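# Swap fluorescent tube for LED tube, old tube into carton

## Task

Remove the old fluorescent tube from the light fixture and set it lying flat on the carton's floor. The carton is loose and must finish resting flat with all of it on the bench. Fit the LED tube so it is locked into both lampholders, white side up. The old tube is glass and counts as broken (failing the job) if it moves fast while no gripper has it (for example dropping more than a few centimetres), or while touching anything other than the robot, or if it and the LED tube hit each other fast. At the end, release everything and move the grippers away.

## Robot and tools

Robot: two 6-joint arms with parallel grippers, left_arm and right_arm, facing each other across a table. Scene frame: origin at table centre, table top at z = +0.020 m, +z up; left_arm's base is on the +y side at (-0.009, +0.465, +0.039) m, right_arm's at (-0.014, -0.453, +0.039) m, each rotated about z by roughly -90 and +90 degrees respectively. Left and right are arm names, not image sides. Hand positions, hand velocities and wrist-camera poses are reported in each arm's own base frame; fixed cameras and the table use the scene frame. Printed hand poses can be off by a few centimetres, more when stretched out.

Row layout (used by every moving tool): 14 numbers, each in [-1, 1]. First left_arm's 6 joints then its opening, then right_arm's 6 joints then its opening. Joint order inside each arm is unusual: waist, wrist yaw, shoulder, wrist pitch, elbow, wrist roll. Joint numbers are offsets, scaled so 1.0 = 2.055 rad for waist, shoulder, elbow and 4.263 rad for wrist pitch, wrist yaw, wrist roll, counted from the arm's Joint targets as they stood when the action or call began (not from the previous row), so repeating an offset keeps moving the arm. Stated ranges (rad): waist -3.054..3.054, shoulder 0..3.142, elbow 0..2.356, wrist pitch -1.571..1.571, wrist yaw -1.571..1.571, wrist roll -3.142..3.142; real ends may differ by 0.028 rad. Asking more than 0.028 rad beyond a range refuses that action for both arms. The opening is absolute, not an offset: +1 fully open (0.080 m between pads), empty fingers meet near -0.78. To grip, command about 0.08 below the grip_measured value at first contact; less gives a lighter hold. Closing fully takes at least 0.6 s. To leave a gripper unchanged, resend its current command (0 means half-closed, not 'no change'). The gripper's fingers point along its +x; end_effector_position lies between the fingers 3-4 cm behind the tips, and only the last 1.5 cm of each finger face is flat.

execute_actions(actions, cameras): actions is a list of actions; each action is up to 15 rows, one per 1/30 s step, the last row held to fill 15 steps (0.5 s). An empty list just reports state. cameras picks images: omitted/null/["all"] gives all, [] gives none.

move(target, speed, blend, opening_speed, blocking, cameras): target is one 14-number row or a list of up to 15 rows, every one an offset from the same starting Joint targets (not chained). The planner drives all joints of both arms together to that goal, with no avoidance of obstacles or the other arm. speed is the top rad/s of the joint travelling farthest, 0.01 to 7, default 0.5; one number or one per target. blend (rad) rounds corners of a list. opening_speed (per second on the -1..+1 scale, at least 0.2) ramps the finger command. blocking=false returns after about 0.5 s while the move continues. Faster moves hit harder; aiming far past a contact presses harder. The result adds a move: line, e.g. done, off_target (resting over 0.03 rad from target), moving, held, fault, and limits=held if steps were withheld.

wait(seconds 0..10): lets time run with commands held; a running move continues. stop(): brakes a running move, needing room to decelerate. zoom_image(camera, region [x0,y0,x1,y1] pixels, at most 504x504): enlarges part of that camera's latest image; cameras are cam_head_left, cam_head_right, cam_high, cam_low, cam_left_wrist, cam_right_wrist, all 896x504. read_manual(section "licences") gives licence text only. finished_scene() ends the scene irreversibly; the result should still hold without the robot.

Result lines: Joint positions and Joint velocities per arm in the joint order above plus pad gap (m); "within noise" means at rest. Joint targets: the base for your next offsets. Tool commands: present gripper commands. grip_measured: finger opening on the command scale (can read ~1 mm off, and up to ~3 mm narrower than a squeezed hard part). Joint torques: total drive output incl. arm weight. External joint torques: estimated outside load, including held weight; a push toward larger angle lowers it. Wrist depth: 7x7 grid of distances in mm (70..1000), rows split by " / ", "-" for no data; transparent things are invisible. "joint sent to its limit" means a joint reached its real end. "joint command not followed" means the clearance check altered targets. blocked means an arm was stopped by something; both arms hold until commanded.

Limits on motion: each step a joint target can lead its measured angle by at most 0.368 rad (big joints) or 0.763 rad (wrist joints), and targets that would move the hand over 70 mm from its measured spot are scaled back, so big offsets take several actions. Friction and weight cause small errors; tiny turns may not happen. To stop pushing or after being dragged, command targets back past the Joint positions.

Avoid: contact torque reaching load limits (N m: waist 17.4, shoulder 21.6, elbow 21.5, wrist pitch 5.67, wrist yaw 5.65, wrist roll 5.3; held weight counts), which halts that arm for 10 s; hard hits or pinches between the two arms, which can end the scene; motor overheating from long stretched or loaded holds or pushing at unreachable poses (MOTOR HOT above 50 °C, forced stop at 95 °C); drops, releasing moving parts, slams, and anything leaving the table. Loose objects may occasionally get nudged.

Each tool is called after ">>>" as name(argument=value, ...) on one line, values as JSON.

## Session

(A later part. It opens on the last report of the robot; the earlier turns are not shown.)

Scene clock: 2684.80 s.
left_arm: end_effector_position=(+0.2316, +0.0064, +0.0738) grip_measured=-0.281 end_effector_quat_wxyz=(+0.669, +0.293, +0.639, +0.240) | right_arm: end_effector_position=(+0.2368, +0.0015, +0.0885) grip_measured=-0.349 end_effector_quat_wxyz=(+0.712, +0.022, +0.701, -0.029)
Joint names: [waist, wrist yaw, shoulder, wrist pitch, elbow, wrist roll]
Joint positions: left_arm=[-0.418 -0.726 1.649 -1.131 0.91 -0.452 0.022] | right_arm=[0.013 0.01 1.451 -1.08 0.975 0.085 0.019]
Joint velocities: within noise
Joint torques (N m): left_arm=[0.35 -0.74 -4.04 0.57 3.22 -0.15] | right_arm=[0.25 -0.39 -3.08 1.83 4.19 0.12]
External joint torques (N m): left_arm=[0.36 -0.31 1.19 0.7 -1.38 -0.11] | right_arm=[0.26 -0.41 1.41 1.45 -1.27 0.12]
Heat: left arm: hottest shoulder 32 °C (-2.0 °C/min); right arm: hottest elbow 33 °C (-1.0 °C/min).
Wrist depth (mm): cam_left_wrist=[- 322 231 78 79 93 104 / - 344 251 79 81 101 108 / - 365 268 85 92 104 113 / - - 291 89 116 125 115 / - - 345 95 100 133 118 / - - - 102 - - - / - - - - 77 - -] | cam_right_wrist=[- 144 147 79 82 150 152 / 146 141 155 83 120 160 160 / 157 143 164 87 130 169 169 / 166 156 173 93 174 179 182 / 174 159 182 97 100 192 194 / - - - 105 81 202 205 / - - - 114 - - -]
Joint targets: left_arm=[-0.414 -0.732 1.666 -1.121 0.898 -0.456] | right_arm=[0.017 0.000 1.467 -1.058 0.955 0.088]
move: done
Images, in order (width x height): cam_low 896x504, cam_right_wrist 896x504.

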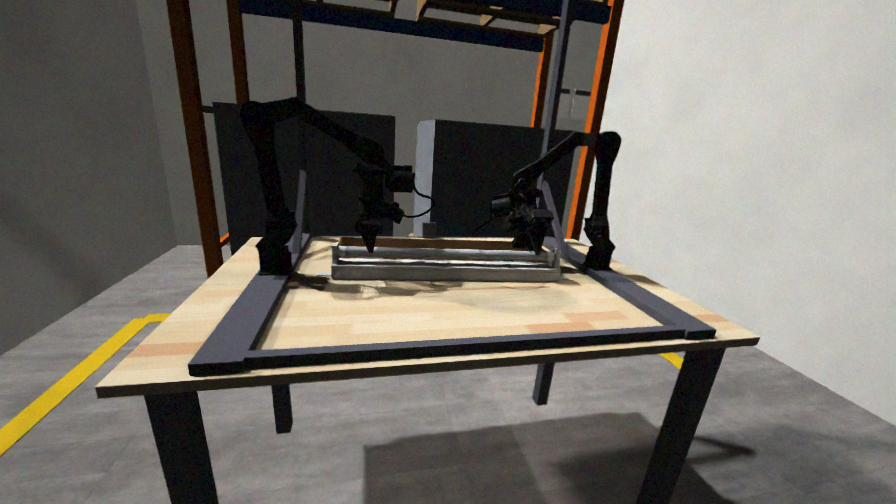

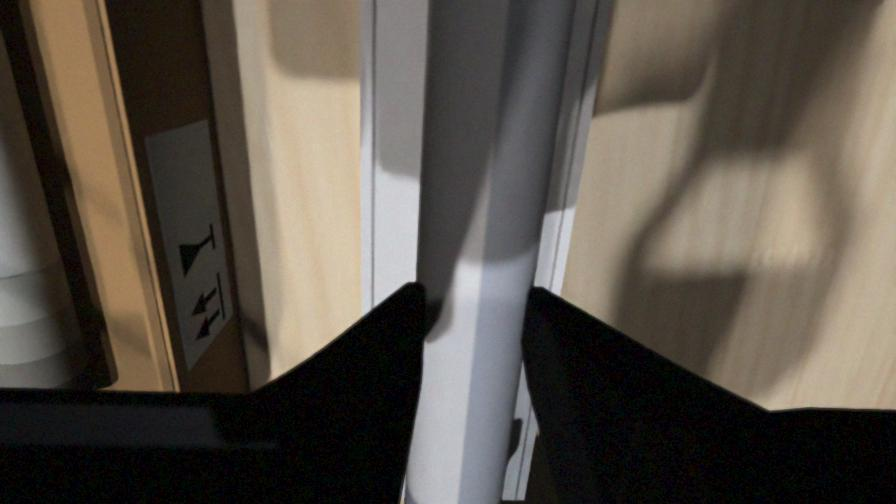

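>>> move(target=[[0,0,0,0,0,0,-0.34,0,0,-0.0035,-0.0069,0.0108,0,-0.36],[0,0,0,0,0,0,-0.34,0,0,-0.0035,-0.0069,0.0108,0,0.1],[0,0,0,0,0,0,-0.34,-0.0060,0,-0.0060,-0.0300,0.0540,-0.0015,0.1],[0.0527,0.0386,-0.0597,0.0096,0.0010,0.0417,-0.34,-0.0088,0,-0.0034,-0.0448,0.0891,-0.0021,0.1],[0.1149,0.0799,-0.0954,0.0175,0.0026,0.0822,-0.34,-0.0088,0,-0.0034,-0.0448,0.0891,-0.0021,0.1],[0.1868,0.1256,-0.1090,0.0185,0.0110,0.1190,-0.34,-0.0088,0,-0.0034,-0.0448,0.0891,-0.0021,0.1],[0.2601,0.1716,-0.1017,0.0132,0.0250,0.1540,-0.34,-0.0088,0,-0.0034,-0.0448,0.0891,-0.0021,0.1]], speed=[0.1,0.1,0.25,0.35,0.35,0.35,0.35], blend=[0,0,0.02,0.03,0.03,0.03,0], opening_speed=0.8)

>>> zoom_image(camera="cam_right_wrist", region=[340, 354, 560, 504])

>>> zoom_image(camera="cam_low", region=[320, 225, 400, 290])

>>> zoom_image(camera="cam_low", region=[500, 225, 580, 290])

Scene clock: 2774.07 s.
left_arm: end_effector_position=(+0.2319, +0.0281, +0.0832) grip_measured=-0.281 end_effector_quat_wxyz=(+0.711, +0.031, +0.702, -0.025) | right_arm: end_effector_position=(+0.2396, -0.0002, +0.1260) grip_measured=+0.097 end_effector_quat_wxyz=(+0.706, +0.027, +0.708, -0.030)
Joint names: [waist, wrist yaw, shoulder, wrist pitch, elbow, wrist roll]
Joint positions: left_arm=[0.117 -0.006 1.444 -1.06 0.947 0.197 0.022] | right_arm=[0.002 0.004 1.453 -1.248 1.127 0.082 0.039]
Joint velocities: within noise
Joint torques (N m): left_arm=[0.38 0.22 -3.86 0.08 5.82 0.14] | right_arm=[-0.29 -0.15 -4.38 0.25 7.98 -0.1]
External joint torques (N m): left_arm=[0.38 0.21 0.76 -0.29 0.25 0.14] | right_arm=[-0.3 -0.15 0.26 -0.08 2.43 -0.1]
Heat: left arm: hottest shoulder 31 °C (+0.0 °C/min); right arm: hottest wrist pitch 34 °C (+2.0 °C/min).
Wrist depth (mm): cam_left_wrist=[147 146 146 82 81 148 119 / 153 154 154 85 118 155 124 / 162 162 163 87 129 163 136 / 172 172 173 90 137 172 151 / 183 184 180 95 102 181 162 / - - - 102 - - - / - - - - 77 - -] | cam_right_wrist=[169 167 179 110 178 182 183 / 168 170 190 116 190 192 194 / 175 186 201 124 200 205 207 / 183 191 213 133 218 219 220 / 197 215 91 143 96 231 237 / - - - 155 88 - 251 / - - 269 164 - - -]
Joint targets: left_arm=[0.121 -0.001 1.457 -1.065 0.950 0.201] | right_arm=[-0.001 0.000 1.460 -1.249 1.139 0.079]
move: done

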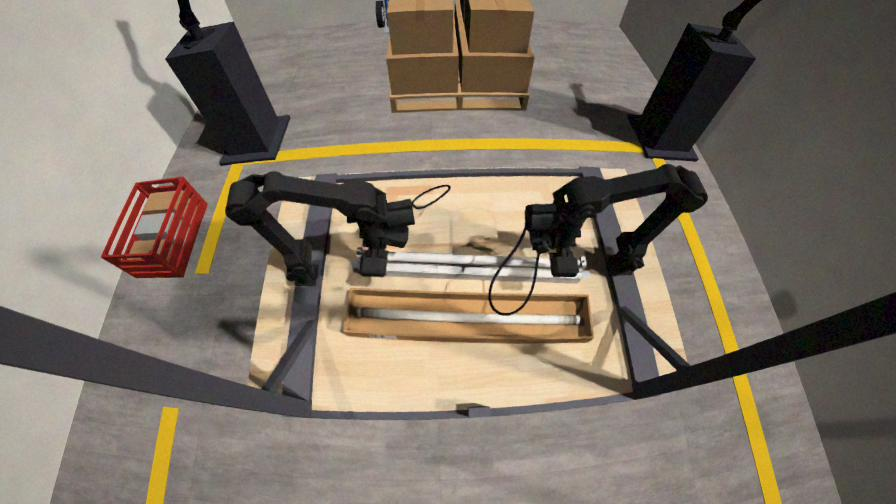

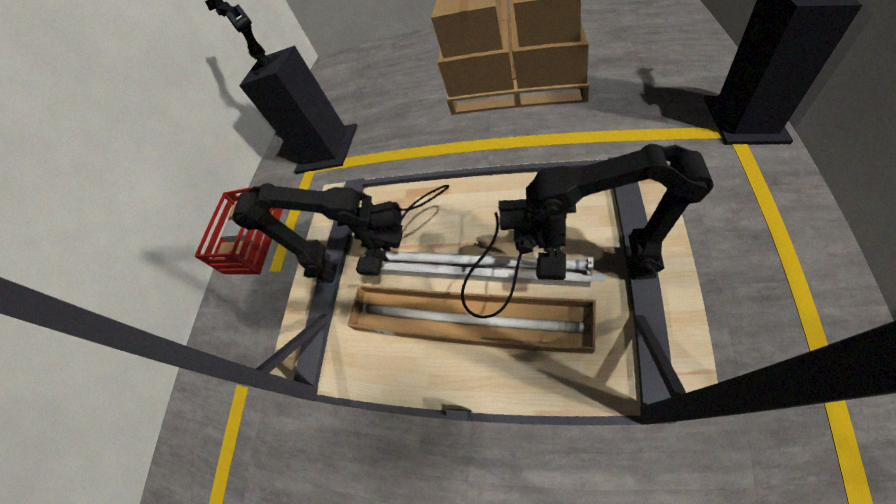

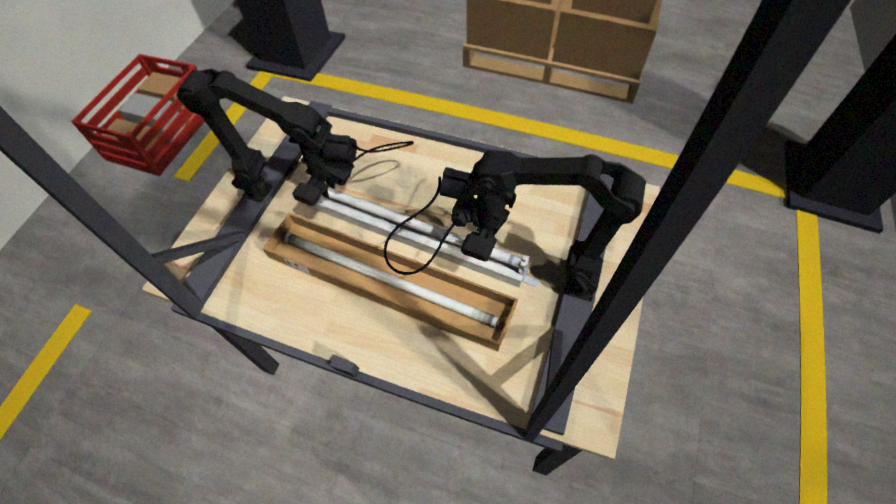

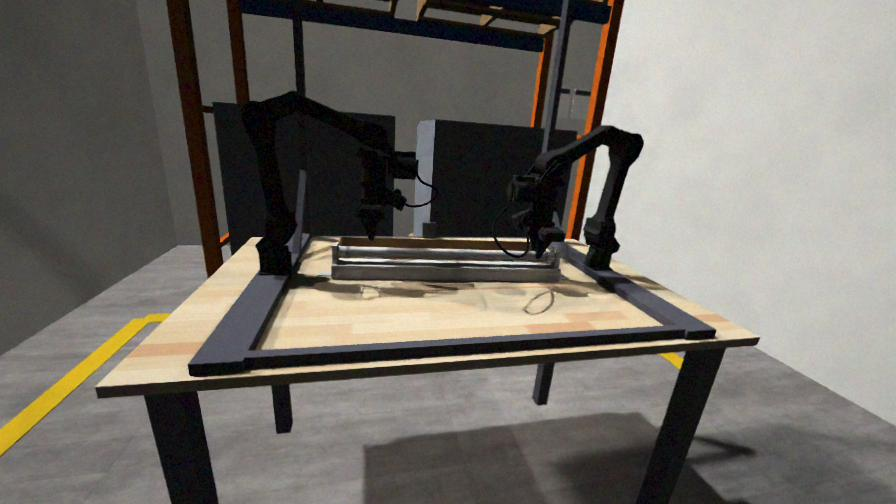

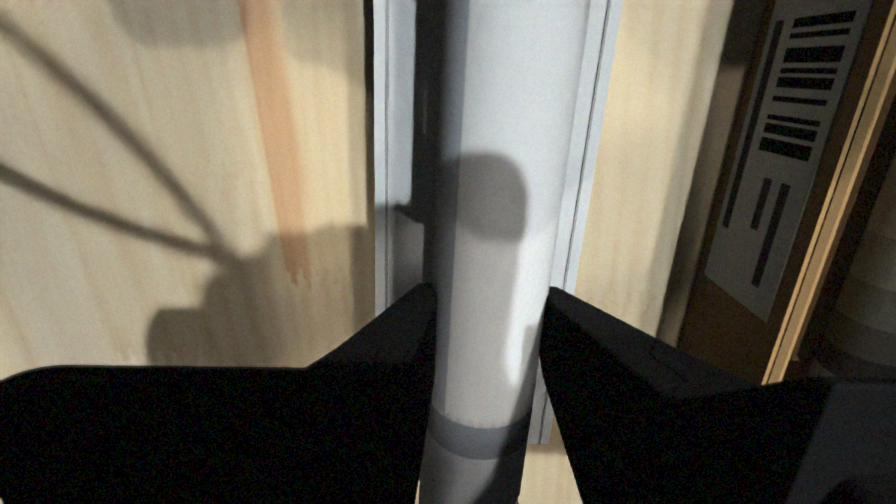

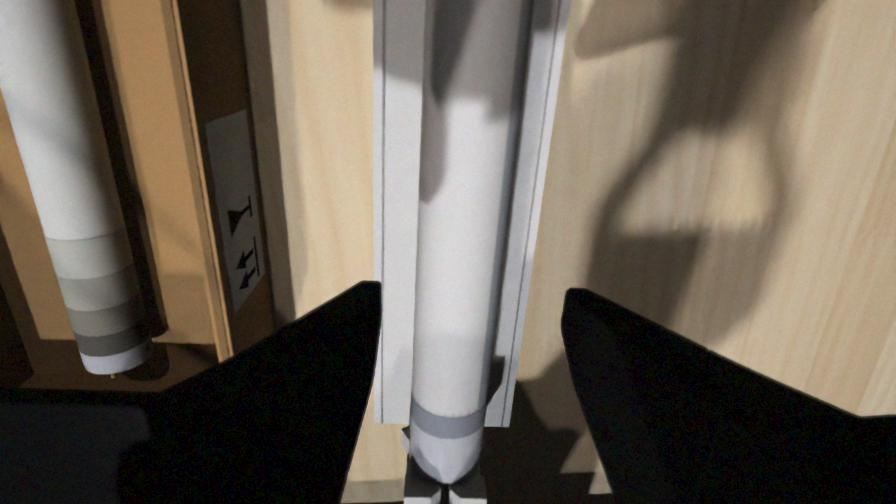

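Scaled by 2.291 from the camera's 896x504 image, which has a finer 1280x720 frame.

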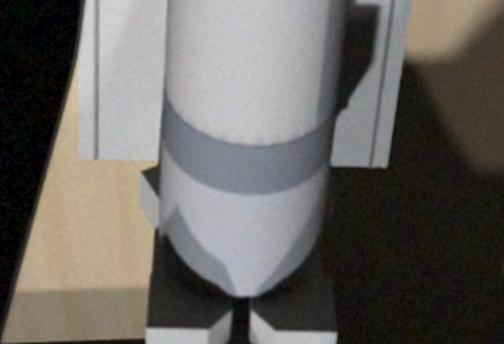

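Scaled by 6.300 from the camera's 896x504 image, which has a finer 1280x720 frame.

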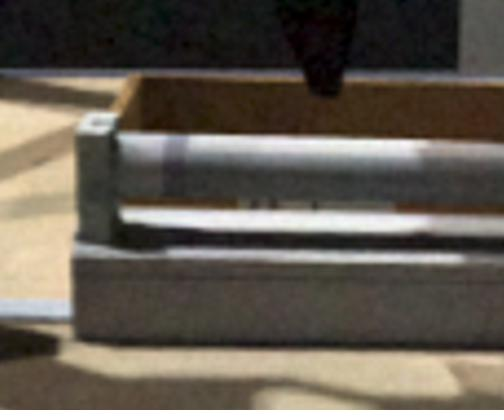

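Scaled by 6.300 from the camera's 896x504 image, which has a finer 1280x720 frame.

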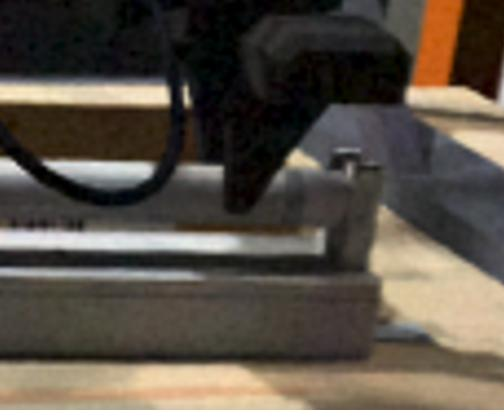

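>>> move(target=[[0.0685,0.0430,0.0286,-0.0109,0.0185,0.0349,-0.34,0,0,0,0,0,0,0.1],[0.1299,0.0818,0.0743,-0.0273,0.0411,0.0703,-0.34,0,0,0,0,0,0,0.1],[0.1794,0.1139,0.1324,-0.0488,0.0670,0.1073,-0.34,0,0,0,0,0,0,0.1],[0.2187,0.1402,0.2045,-0.0756,0.0964,0.1457,-0.34,0,0,0,0,0,0,0.1]], speed=0.35, blend=[0.03,0.03,0.03,0], cameras=["cam_right_wrist","cam_left_wrist","cam_head_left","cam_head_right"])

>>> zoom_image(camera="cam_right_wrist", region=[340, 304, 560, 504])

>>> zoom_image(camera="cam_head_left", region=[345, 240, 395, 280])

>>> zoom_image(camera="cam_head_right", region=[560, 240, 610, 280])

Scene clock: 2790.43 s.
left_arm: end_effector_position=(+0.2324, +0.0497, +0.0741) grip_measured=-0.281 end_effector_quat_wxyz=(+0.645, -0.237, +0.664, -0.293) | right_arm: end_effector_position=(+0.2396, -0.0002, +0.1260) grip_measured=+0.097 end_effector_quat_wxyz=(+0.706, +0.027, +0.708, -0.030)
Joint names: [waist, wrist yaw, shoulder, wrist pitch, elbow, wrist roll]
Joint positions: left_arm=[0.569 0.587 1.862 -1.383 1.145 0.819 0.022] | right_arm=[0.002 0.004 1.453 -1.248 1.127 0.082 0.039]
Joint velocities: within noise
Joint torques (N m): left_arm=[0.04 0.79 -5.69 -0.65 4.6 0.14] | right_arm=[-0.38 -0.13 -4.45 0.23 8.07 -0.11]
External joint torques (N m): left_arm=[0.06 0.45 0.79 -0.13 0.33 0.1] | right_arm=[-0.37 -0.14 0.14 -0.1 2.57 -0.11]
Heat: left arm: hottest shoulder 31 °C (+0.0 °C/min); right arm: hottest wrist pitch 32 °C (-1.0 °C/min).
Wrist depth (mm): cam_left_wrist=[98 104 93 82 79 249 - / - 107 98 81 162 269 - / 105 114 104 88 178 447 - / 107 122 111 91 192 - - / 112 127 115 95 100 453 - / - - - 101 - - - / - - - - 77 - -] | cam_right_wrist=[169 167 179 110 178 182 183 / 169 170 189 115 190 193 194 / 175 186 201 124 203 205 207 / 183 190 212 133 218 219 221 / 197 216 91 142 96 232 237 / - - - 155 88 - 251 / - - 269 165 - - -]
Joint targets: left_arm=[0.570 0.597 1.878 -1.387 1.148 0.822] | right_arm=[-0.001 0.000 1.460 -1.249 1.139 0.079]
move: done
Images, in order (width x height): cam_head_left 896x504, cam_head_right 896x504, cam_left_wrist 896x504, cam_right_wrist 896x504.

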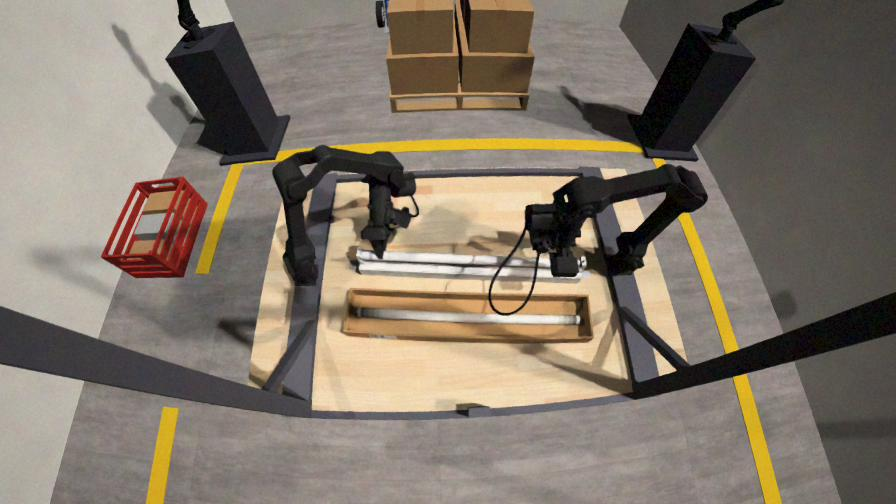

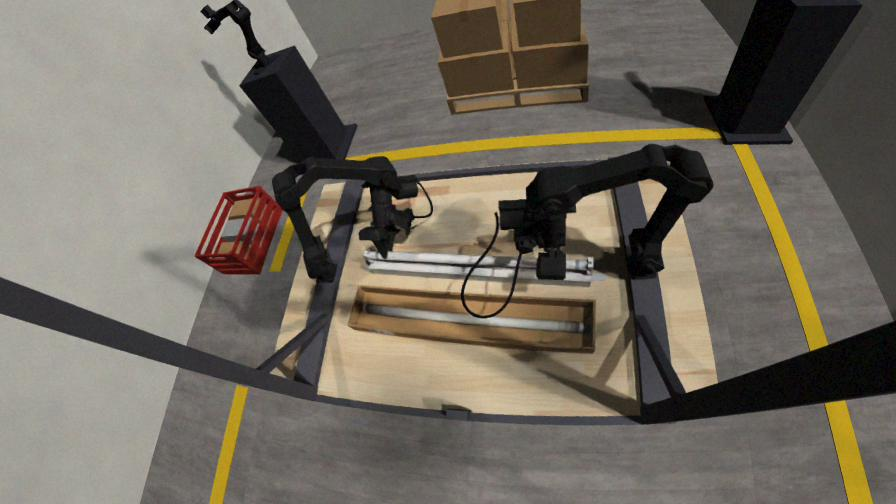

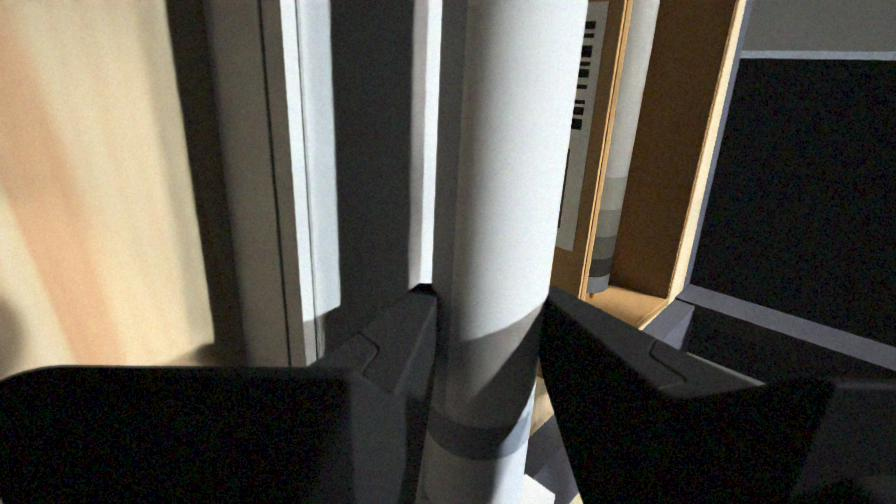

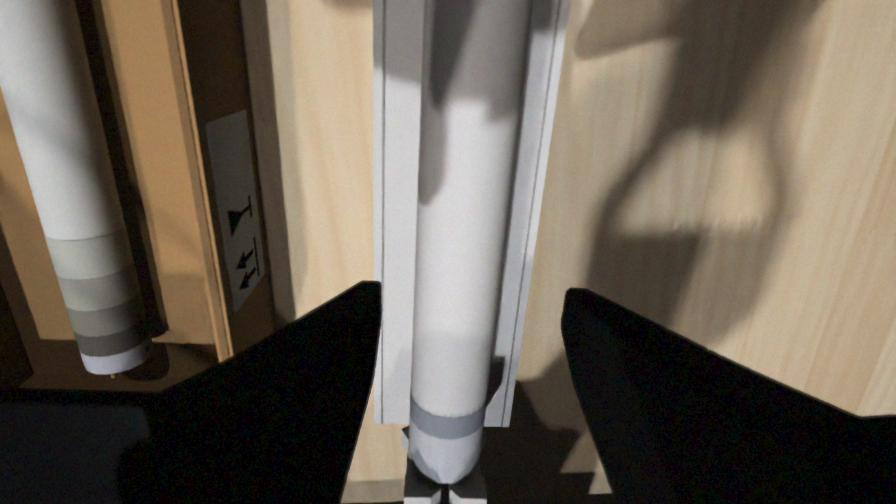

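Scaled by 2.291 from the camera's 896x504 image, which has a finer 1280x720 frame.

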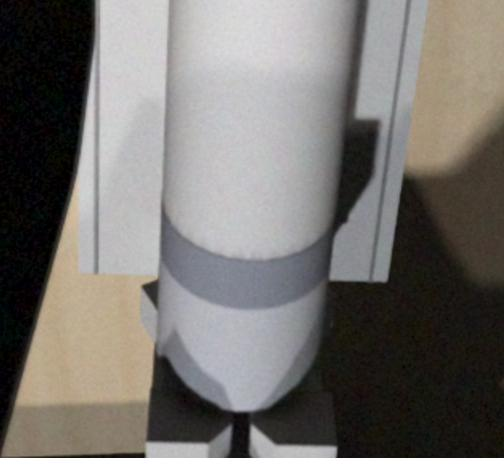

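Scaled by 10.080 from the camera's 896x504 image, which has a finer 1280x720 frame.

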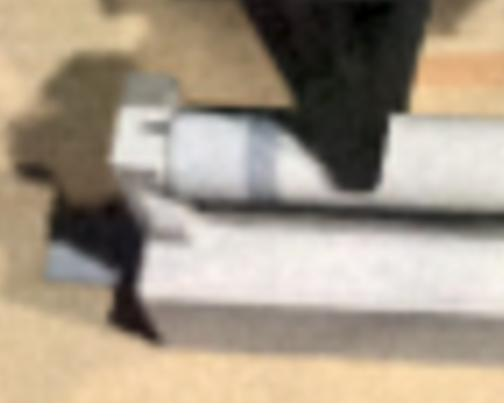

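Scaled by 10.080 from the camera's 896x504 image, which has a finer 1280x720 frame.

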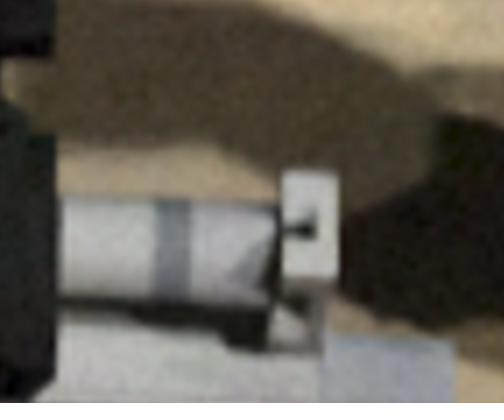

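>>> move(target=[[0.0065,0.0044,0.0150,-0.0060,0.0060,0.0080,-0.34,0,0,0,0,0,0,0.1]], speed=0.15, cameras=["cam_right_wrist","cam_left_wrist"])

>>> zoom_image(camera="cam_right_wrist", region=[340, 304, 560, 504])

Scene clock: 2822.17 s.
left_arm: end_effector_position=(+0.2324, +0.0507, +0.0730) grip_measured=-0.281 end_effector_quat_wxyz=(+0.640, -0.249, +0.660, -0.306) | right_arm: end_effector_position=(+0.2396, -0.0002, +0.1260) grip_measured=+0.097 end_effector_quat_wxyz=(+0.706, +0.027, +0.708, -0.030)
Joint names: [waist, wrist yaw, shoulder, wrist pitch, elbow, wrist roll]
Joint positions: left_arm=[0.583 0.605 1.893 -1.407 1.157 0.853 0.022] | right_arm=[0.002 0.004 1.453 -1.248 1.127 0.082 0.039]
Joint velocities: within noise
Joint torques (N m): left_arm=[0.06 0.82 -5.92 -0.8 4.55 0.15] | right_arm=[-0.32 -0.14 -4.41 0.24 8.16 -0.12]
External joint torques (N m): left_arm=[0.05 0.48 0.67 -0.23 0.37 0.11] | right_arm=[-0.31 -0.15 0.2 -0.09 2.65 -0.12]
Heat: left arm: hottest shoulder 31 °C (+0.0 °C/min); right arm: hottest elbow 31 °C (+2.0 °C/min).
Wrist depth (mm): cam_left_wrist=[96 102 94 82 79 257 - / - 106 97 81 166 419 - / 103 112 104 88 181 - - / 106 119 110 91 192 - - / 109 124 113 95 100 468 - / - - - 101 - - - / - - - - 77 - -] | cam_right_wrist=[168 167 179 110 178 182 183 / 169 170 190 115 190 193 194 / 175 186 201 124 202 206 207 / 183 190 213 133 217 219 220 / 197 216 91 143 96 232 237 / - - - 155 88 - 253 / - - 270 164 - - -]
Joint targets: left_arm=[0.584 0.616 1.908 -1.412 1.161 0.856] | right_arm=[-0.001 0.000 1.460 -1.249 1.139 0.079]
move: done
Images, in order (width x height): cam_left_wrist 896x504, cam_right_wrist 896x504.

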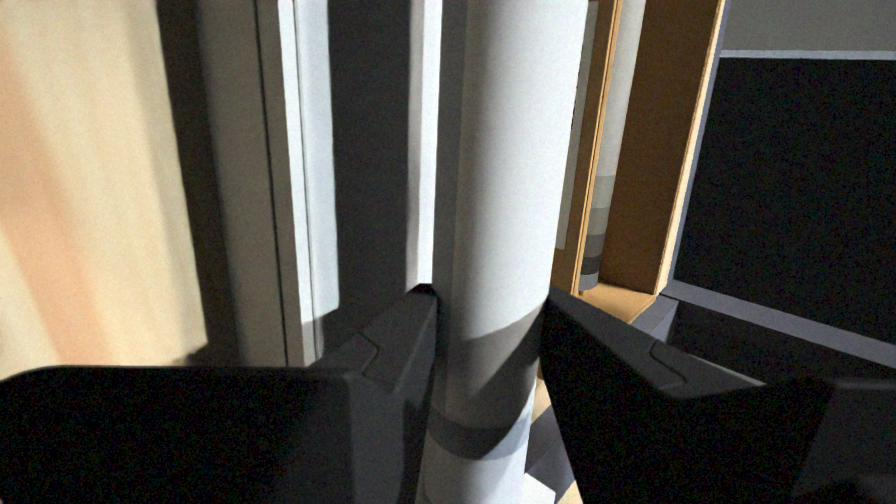

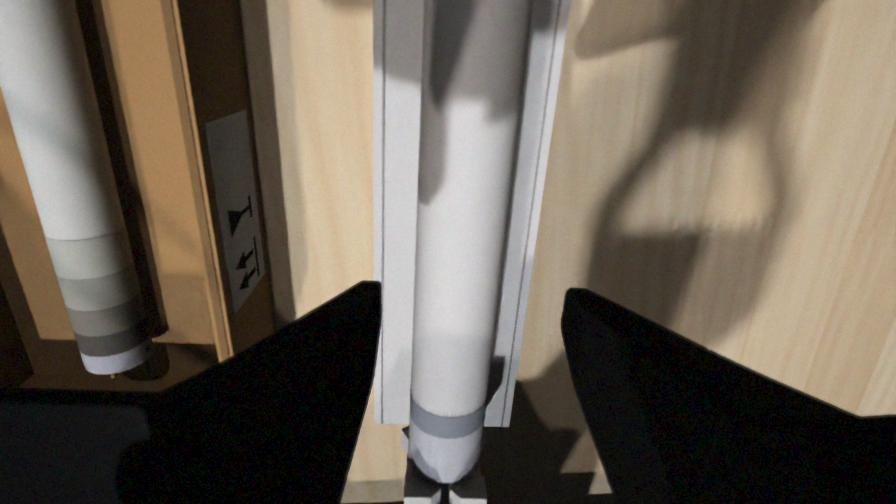

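Scaled by 2.291 from the camera's 896x504 image, which has a finer 1280x720 frame.

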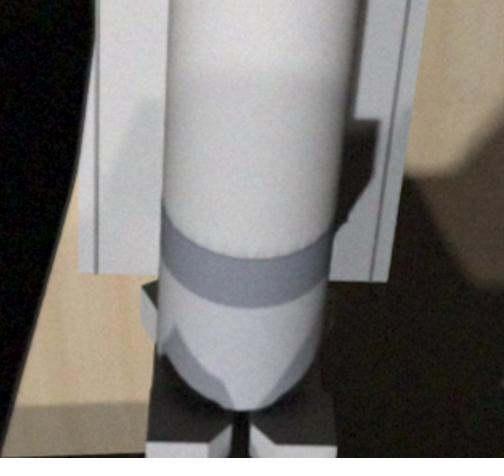

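>>> move(target=[[0,0,0,0,0,0,0.0,0,0,0,0,0,0,0.1],[0.0250,-0.0125,-0.0048,-0.0296,0.0606,0.0074,0.0,0,0,0,0,0,0,0.1]], speed=0.2, opening_speed=0.6)

>>> zoom_image(camera="cam_head_left", region=[345, 240, 395, 280])

>>> zoom_image(camera="cam_right_wrist", region=[340, 304, 560, 504])

Scene clock: 2829.30 s.
left_arm: end_effector_position=(+0.2348, +0.0713, +0.0986) grip_measured=-0.004 end_effector_quat_wxyz=(+0.641, -0.246, +0.663, -0.297) | right_arm: end_effector_position=(+0.2396, -0.0002, +0.1260) grip_measured=+0.097 end_effector_quat_wxyz=(+0.706, +0.027, +0.708, -0.030)
Joint names: [waist, wrist yaw, shoulder, wrist pitch, elbow, wrist roll]
Joint positions: left_arm=[0.631 0.568 1.894 -1.536 1.278 0.883 0.035] | right_arm=[0.002 0.004 1.453 -1.248 1.127 0.082 0.039]
Joint velocities: within noise
Joint torques (N m): left_arm=[0.4 0.18 -7.67 -0.67 5.22 0.2] | right_arm=[-0.35 -0.13 -4.54 0.23 8.06 -0.11]
External joint torques (N m): left_arm=[0.39 -0.14 -0.83 -0.09 0.78 0.16] | right_arm=[-0.38 -0.14 0.1 -0.1 2.53 -0.11]
Heat: left arm: hottest shoulder 32 °C (+1.0 °C/min); right arm: hottest elbow 31 °C (+2.0 °C/min).
Wrist depth (mm): cam_left_wrist=[114 128 122 106 198 433 - / 118 135 131 112 209 - - / 122 140 140 118 256 - - / 129 147 148 125 283 - - / 132 151 151 132 101 483 - / - - - 143 89 - 393 / - - - 260 89 - -] | cam_right_wrist=[168 166 179 110 178 182 183 / 168 169 189 116 190 193 194 / 174 186 202 124 202 206 207 / 183 191 213 133 218 220 220 / 196 215 91 143 96 233 236 / - - - 155 88 - 253 / - - 268 164 - - -]
Joint targets: left_arm=[0.635 0.562 1.898 -1.539 1.285 0.887] | right_arm=[-0.001 0.000 1.460 -1.249 1.139 0.079]
move: done

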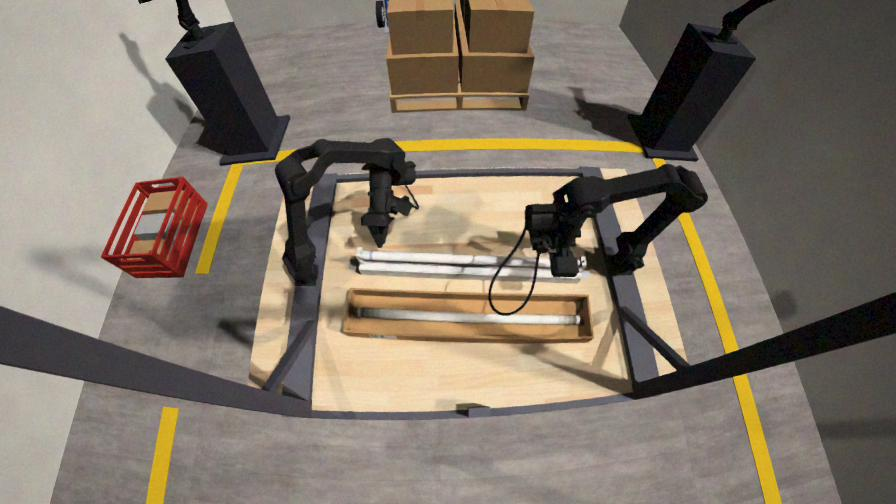

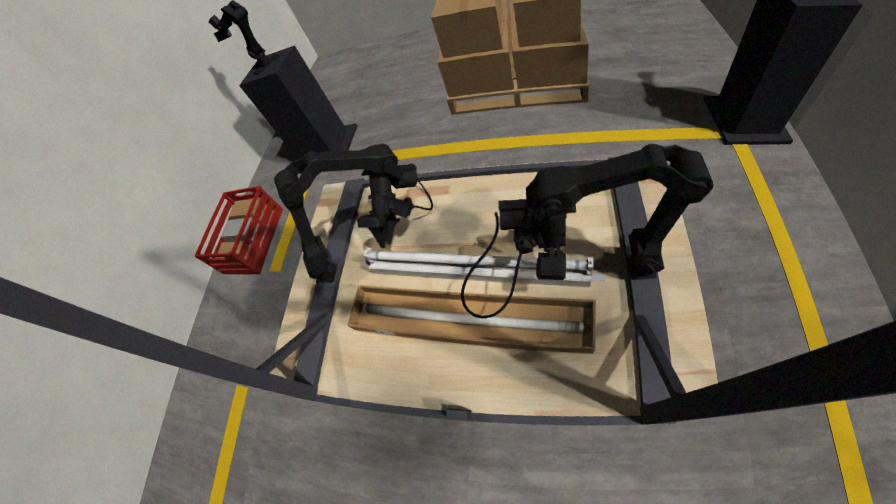

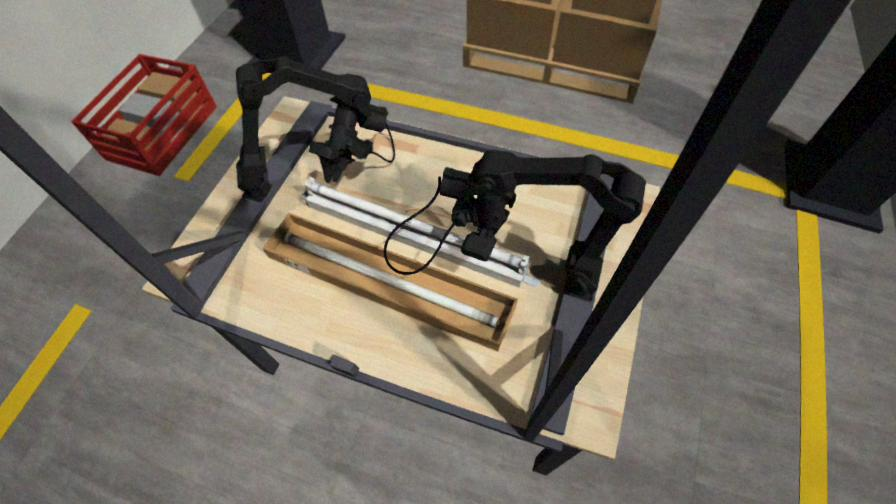

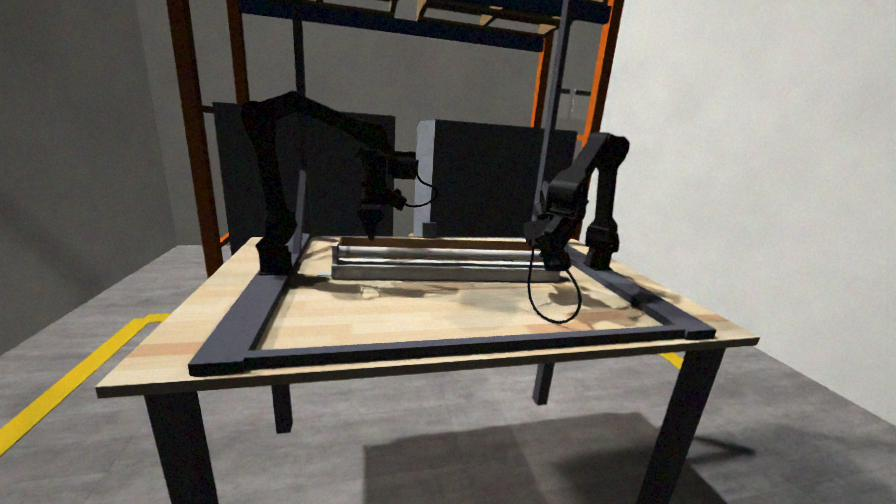

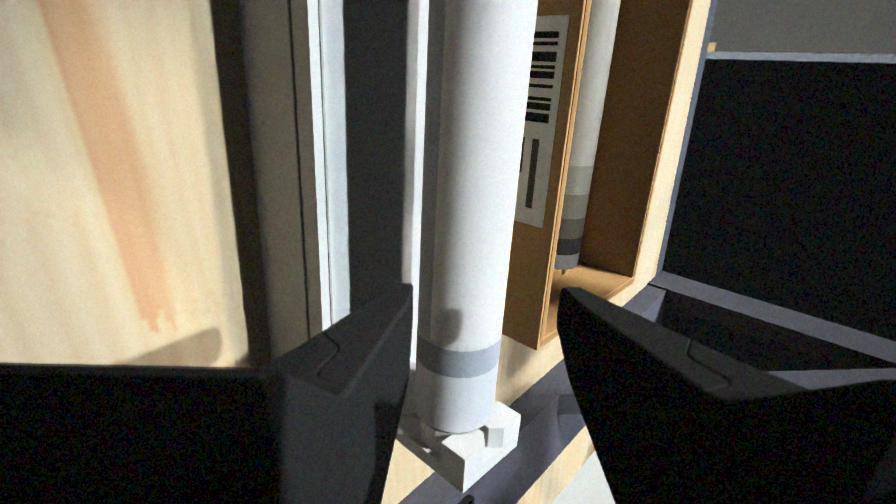

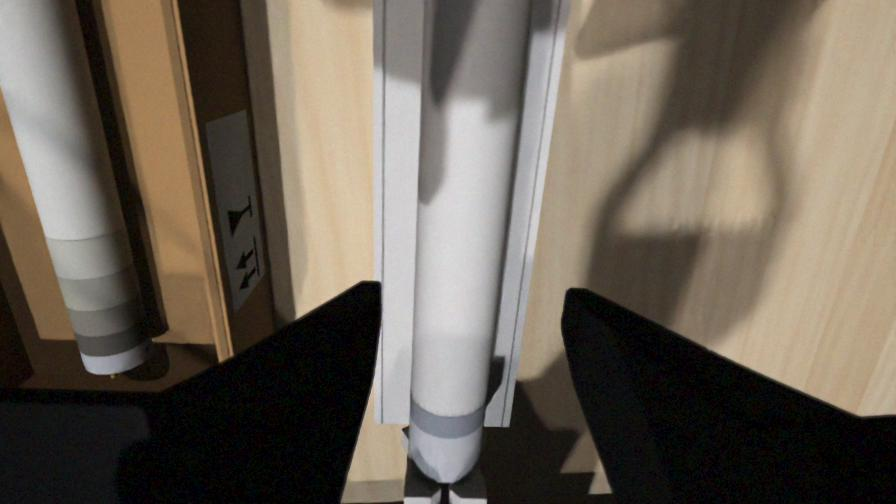

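Scaled by 10.080 from the camera's 896x504 image, which has a finer 1280x720 frame.

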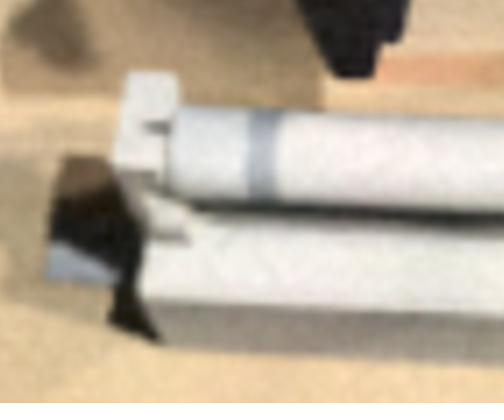

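Scaled by 2.291 from the camera's 896x504 image, which has a finer 1280x720 frame.

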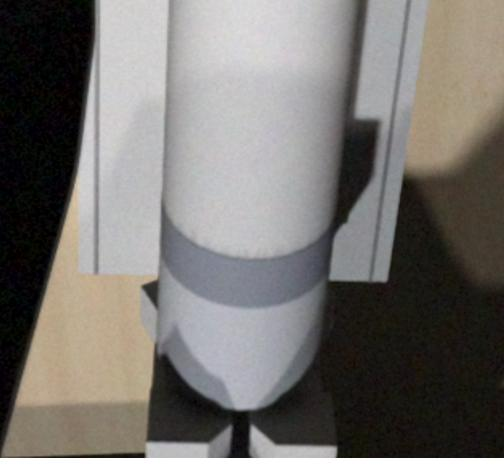

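>>> zoom_image(camera="cam_left_wrist", region=[380, 320, 560, 500])

>>> zoom_image(camera="cam_low", region=[500, 225, 580, 290])

>>> zoom_image(camera="cam_head_right", region=[350, 240, 610, 350])

Scaled by 2.800 from the camera's 896x504 image, which has a finer 1280x720 frame.

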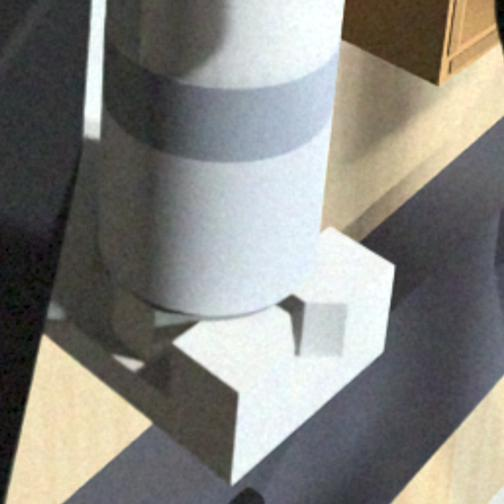

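Scaled by 6.300 from the camera's 896x504 image, which has a finer 1280x720 frame.

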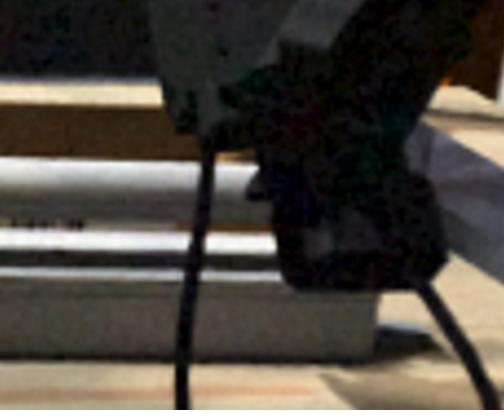

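Scaled by 1.938 from the camera's 896x504 image, which has a finer 1280x720 frame.

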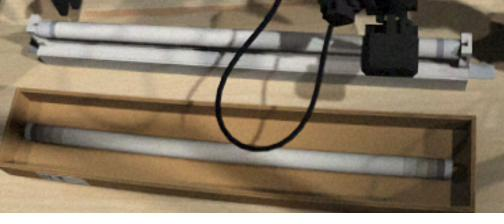

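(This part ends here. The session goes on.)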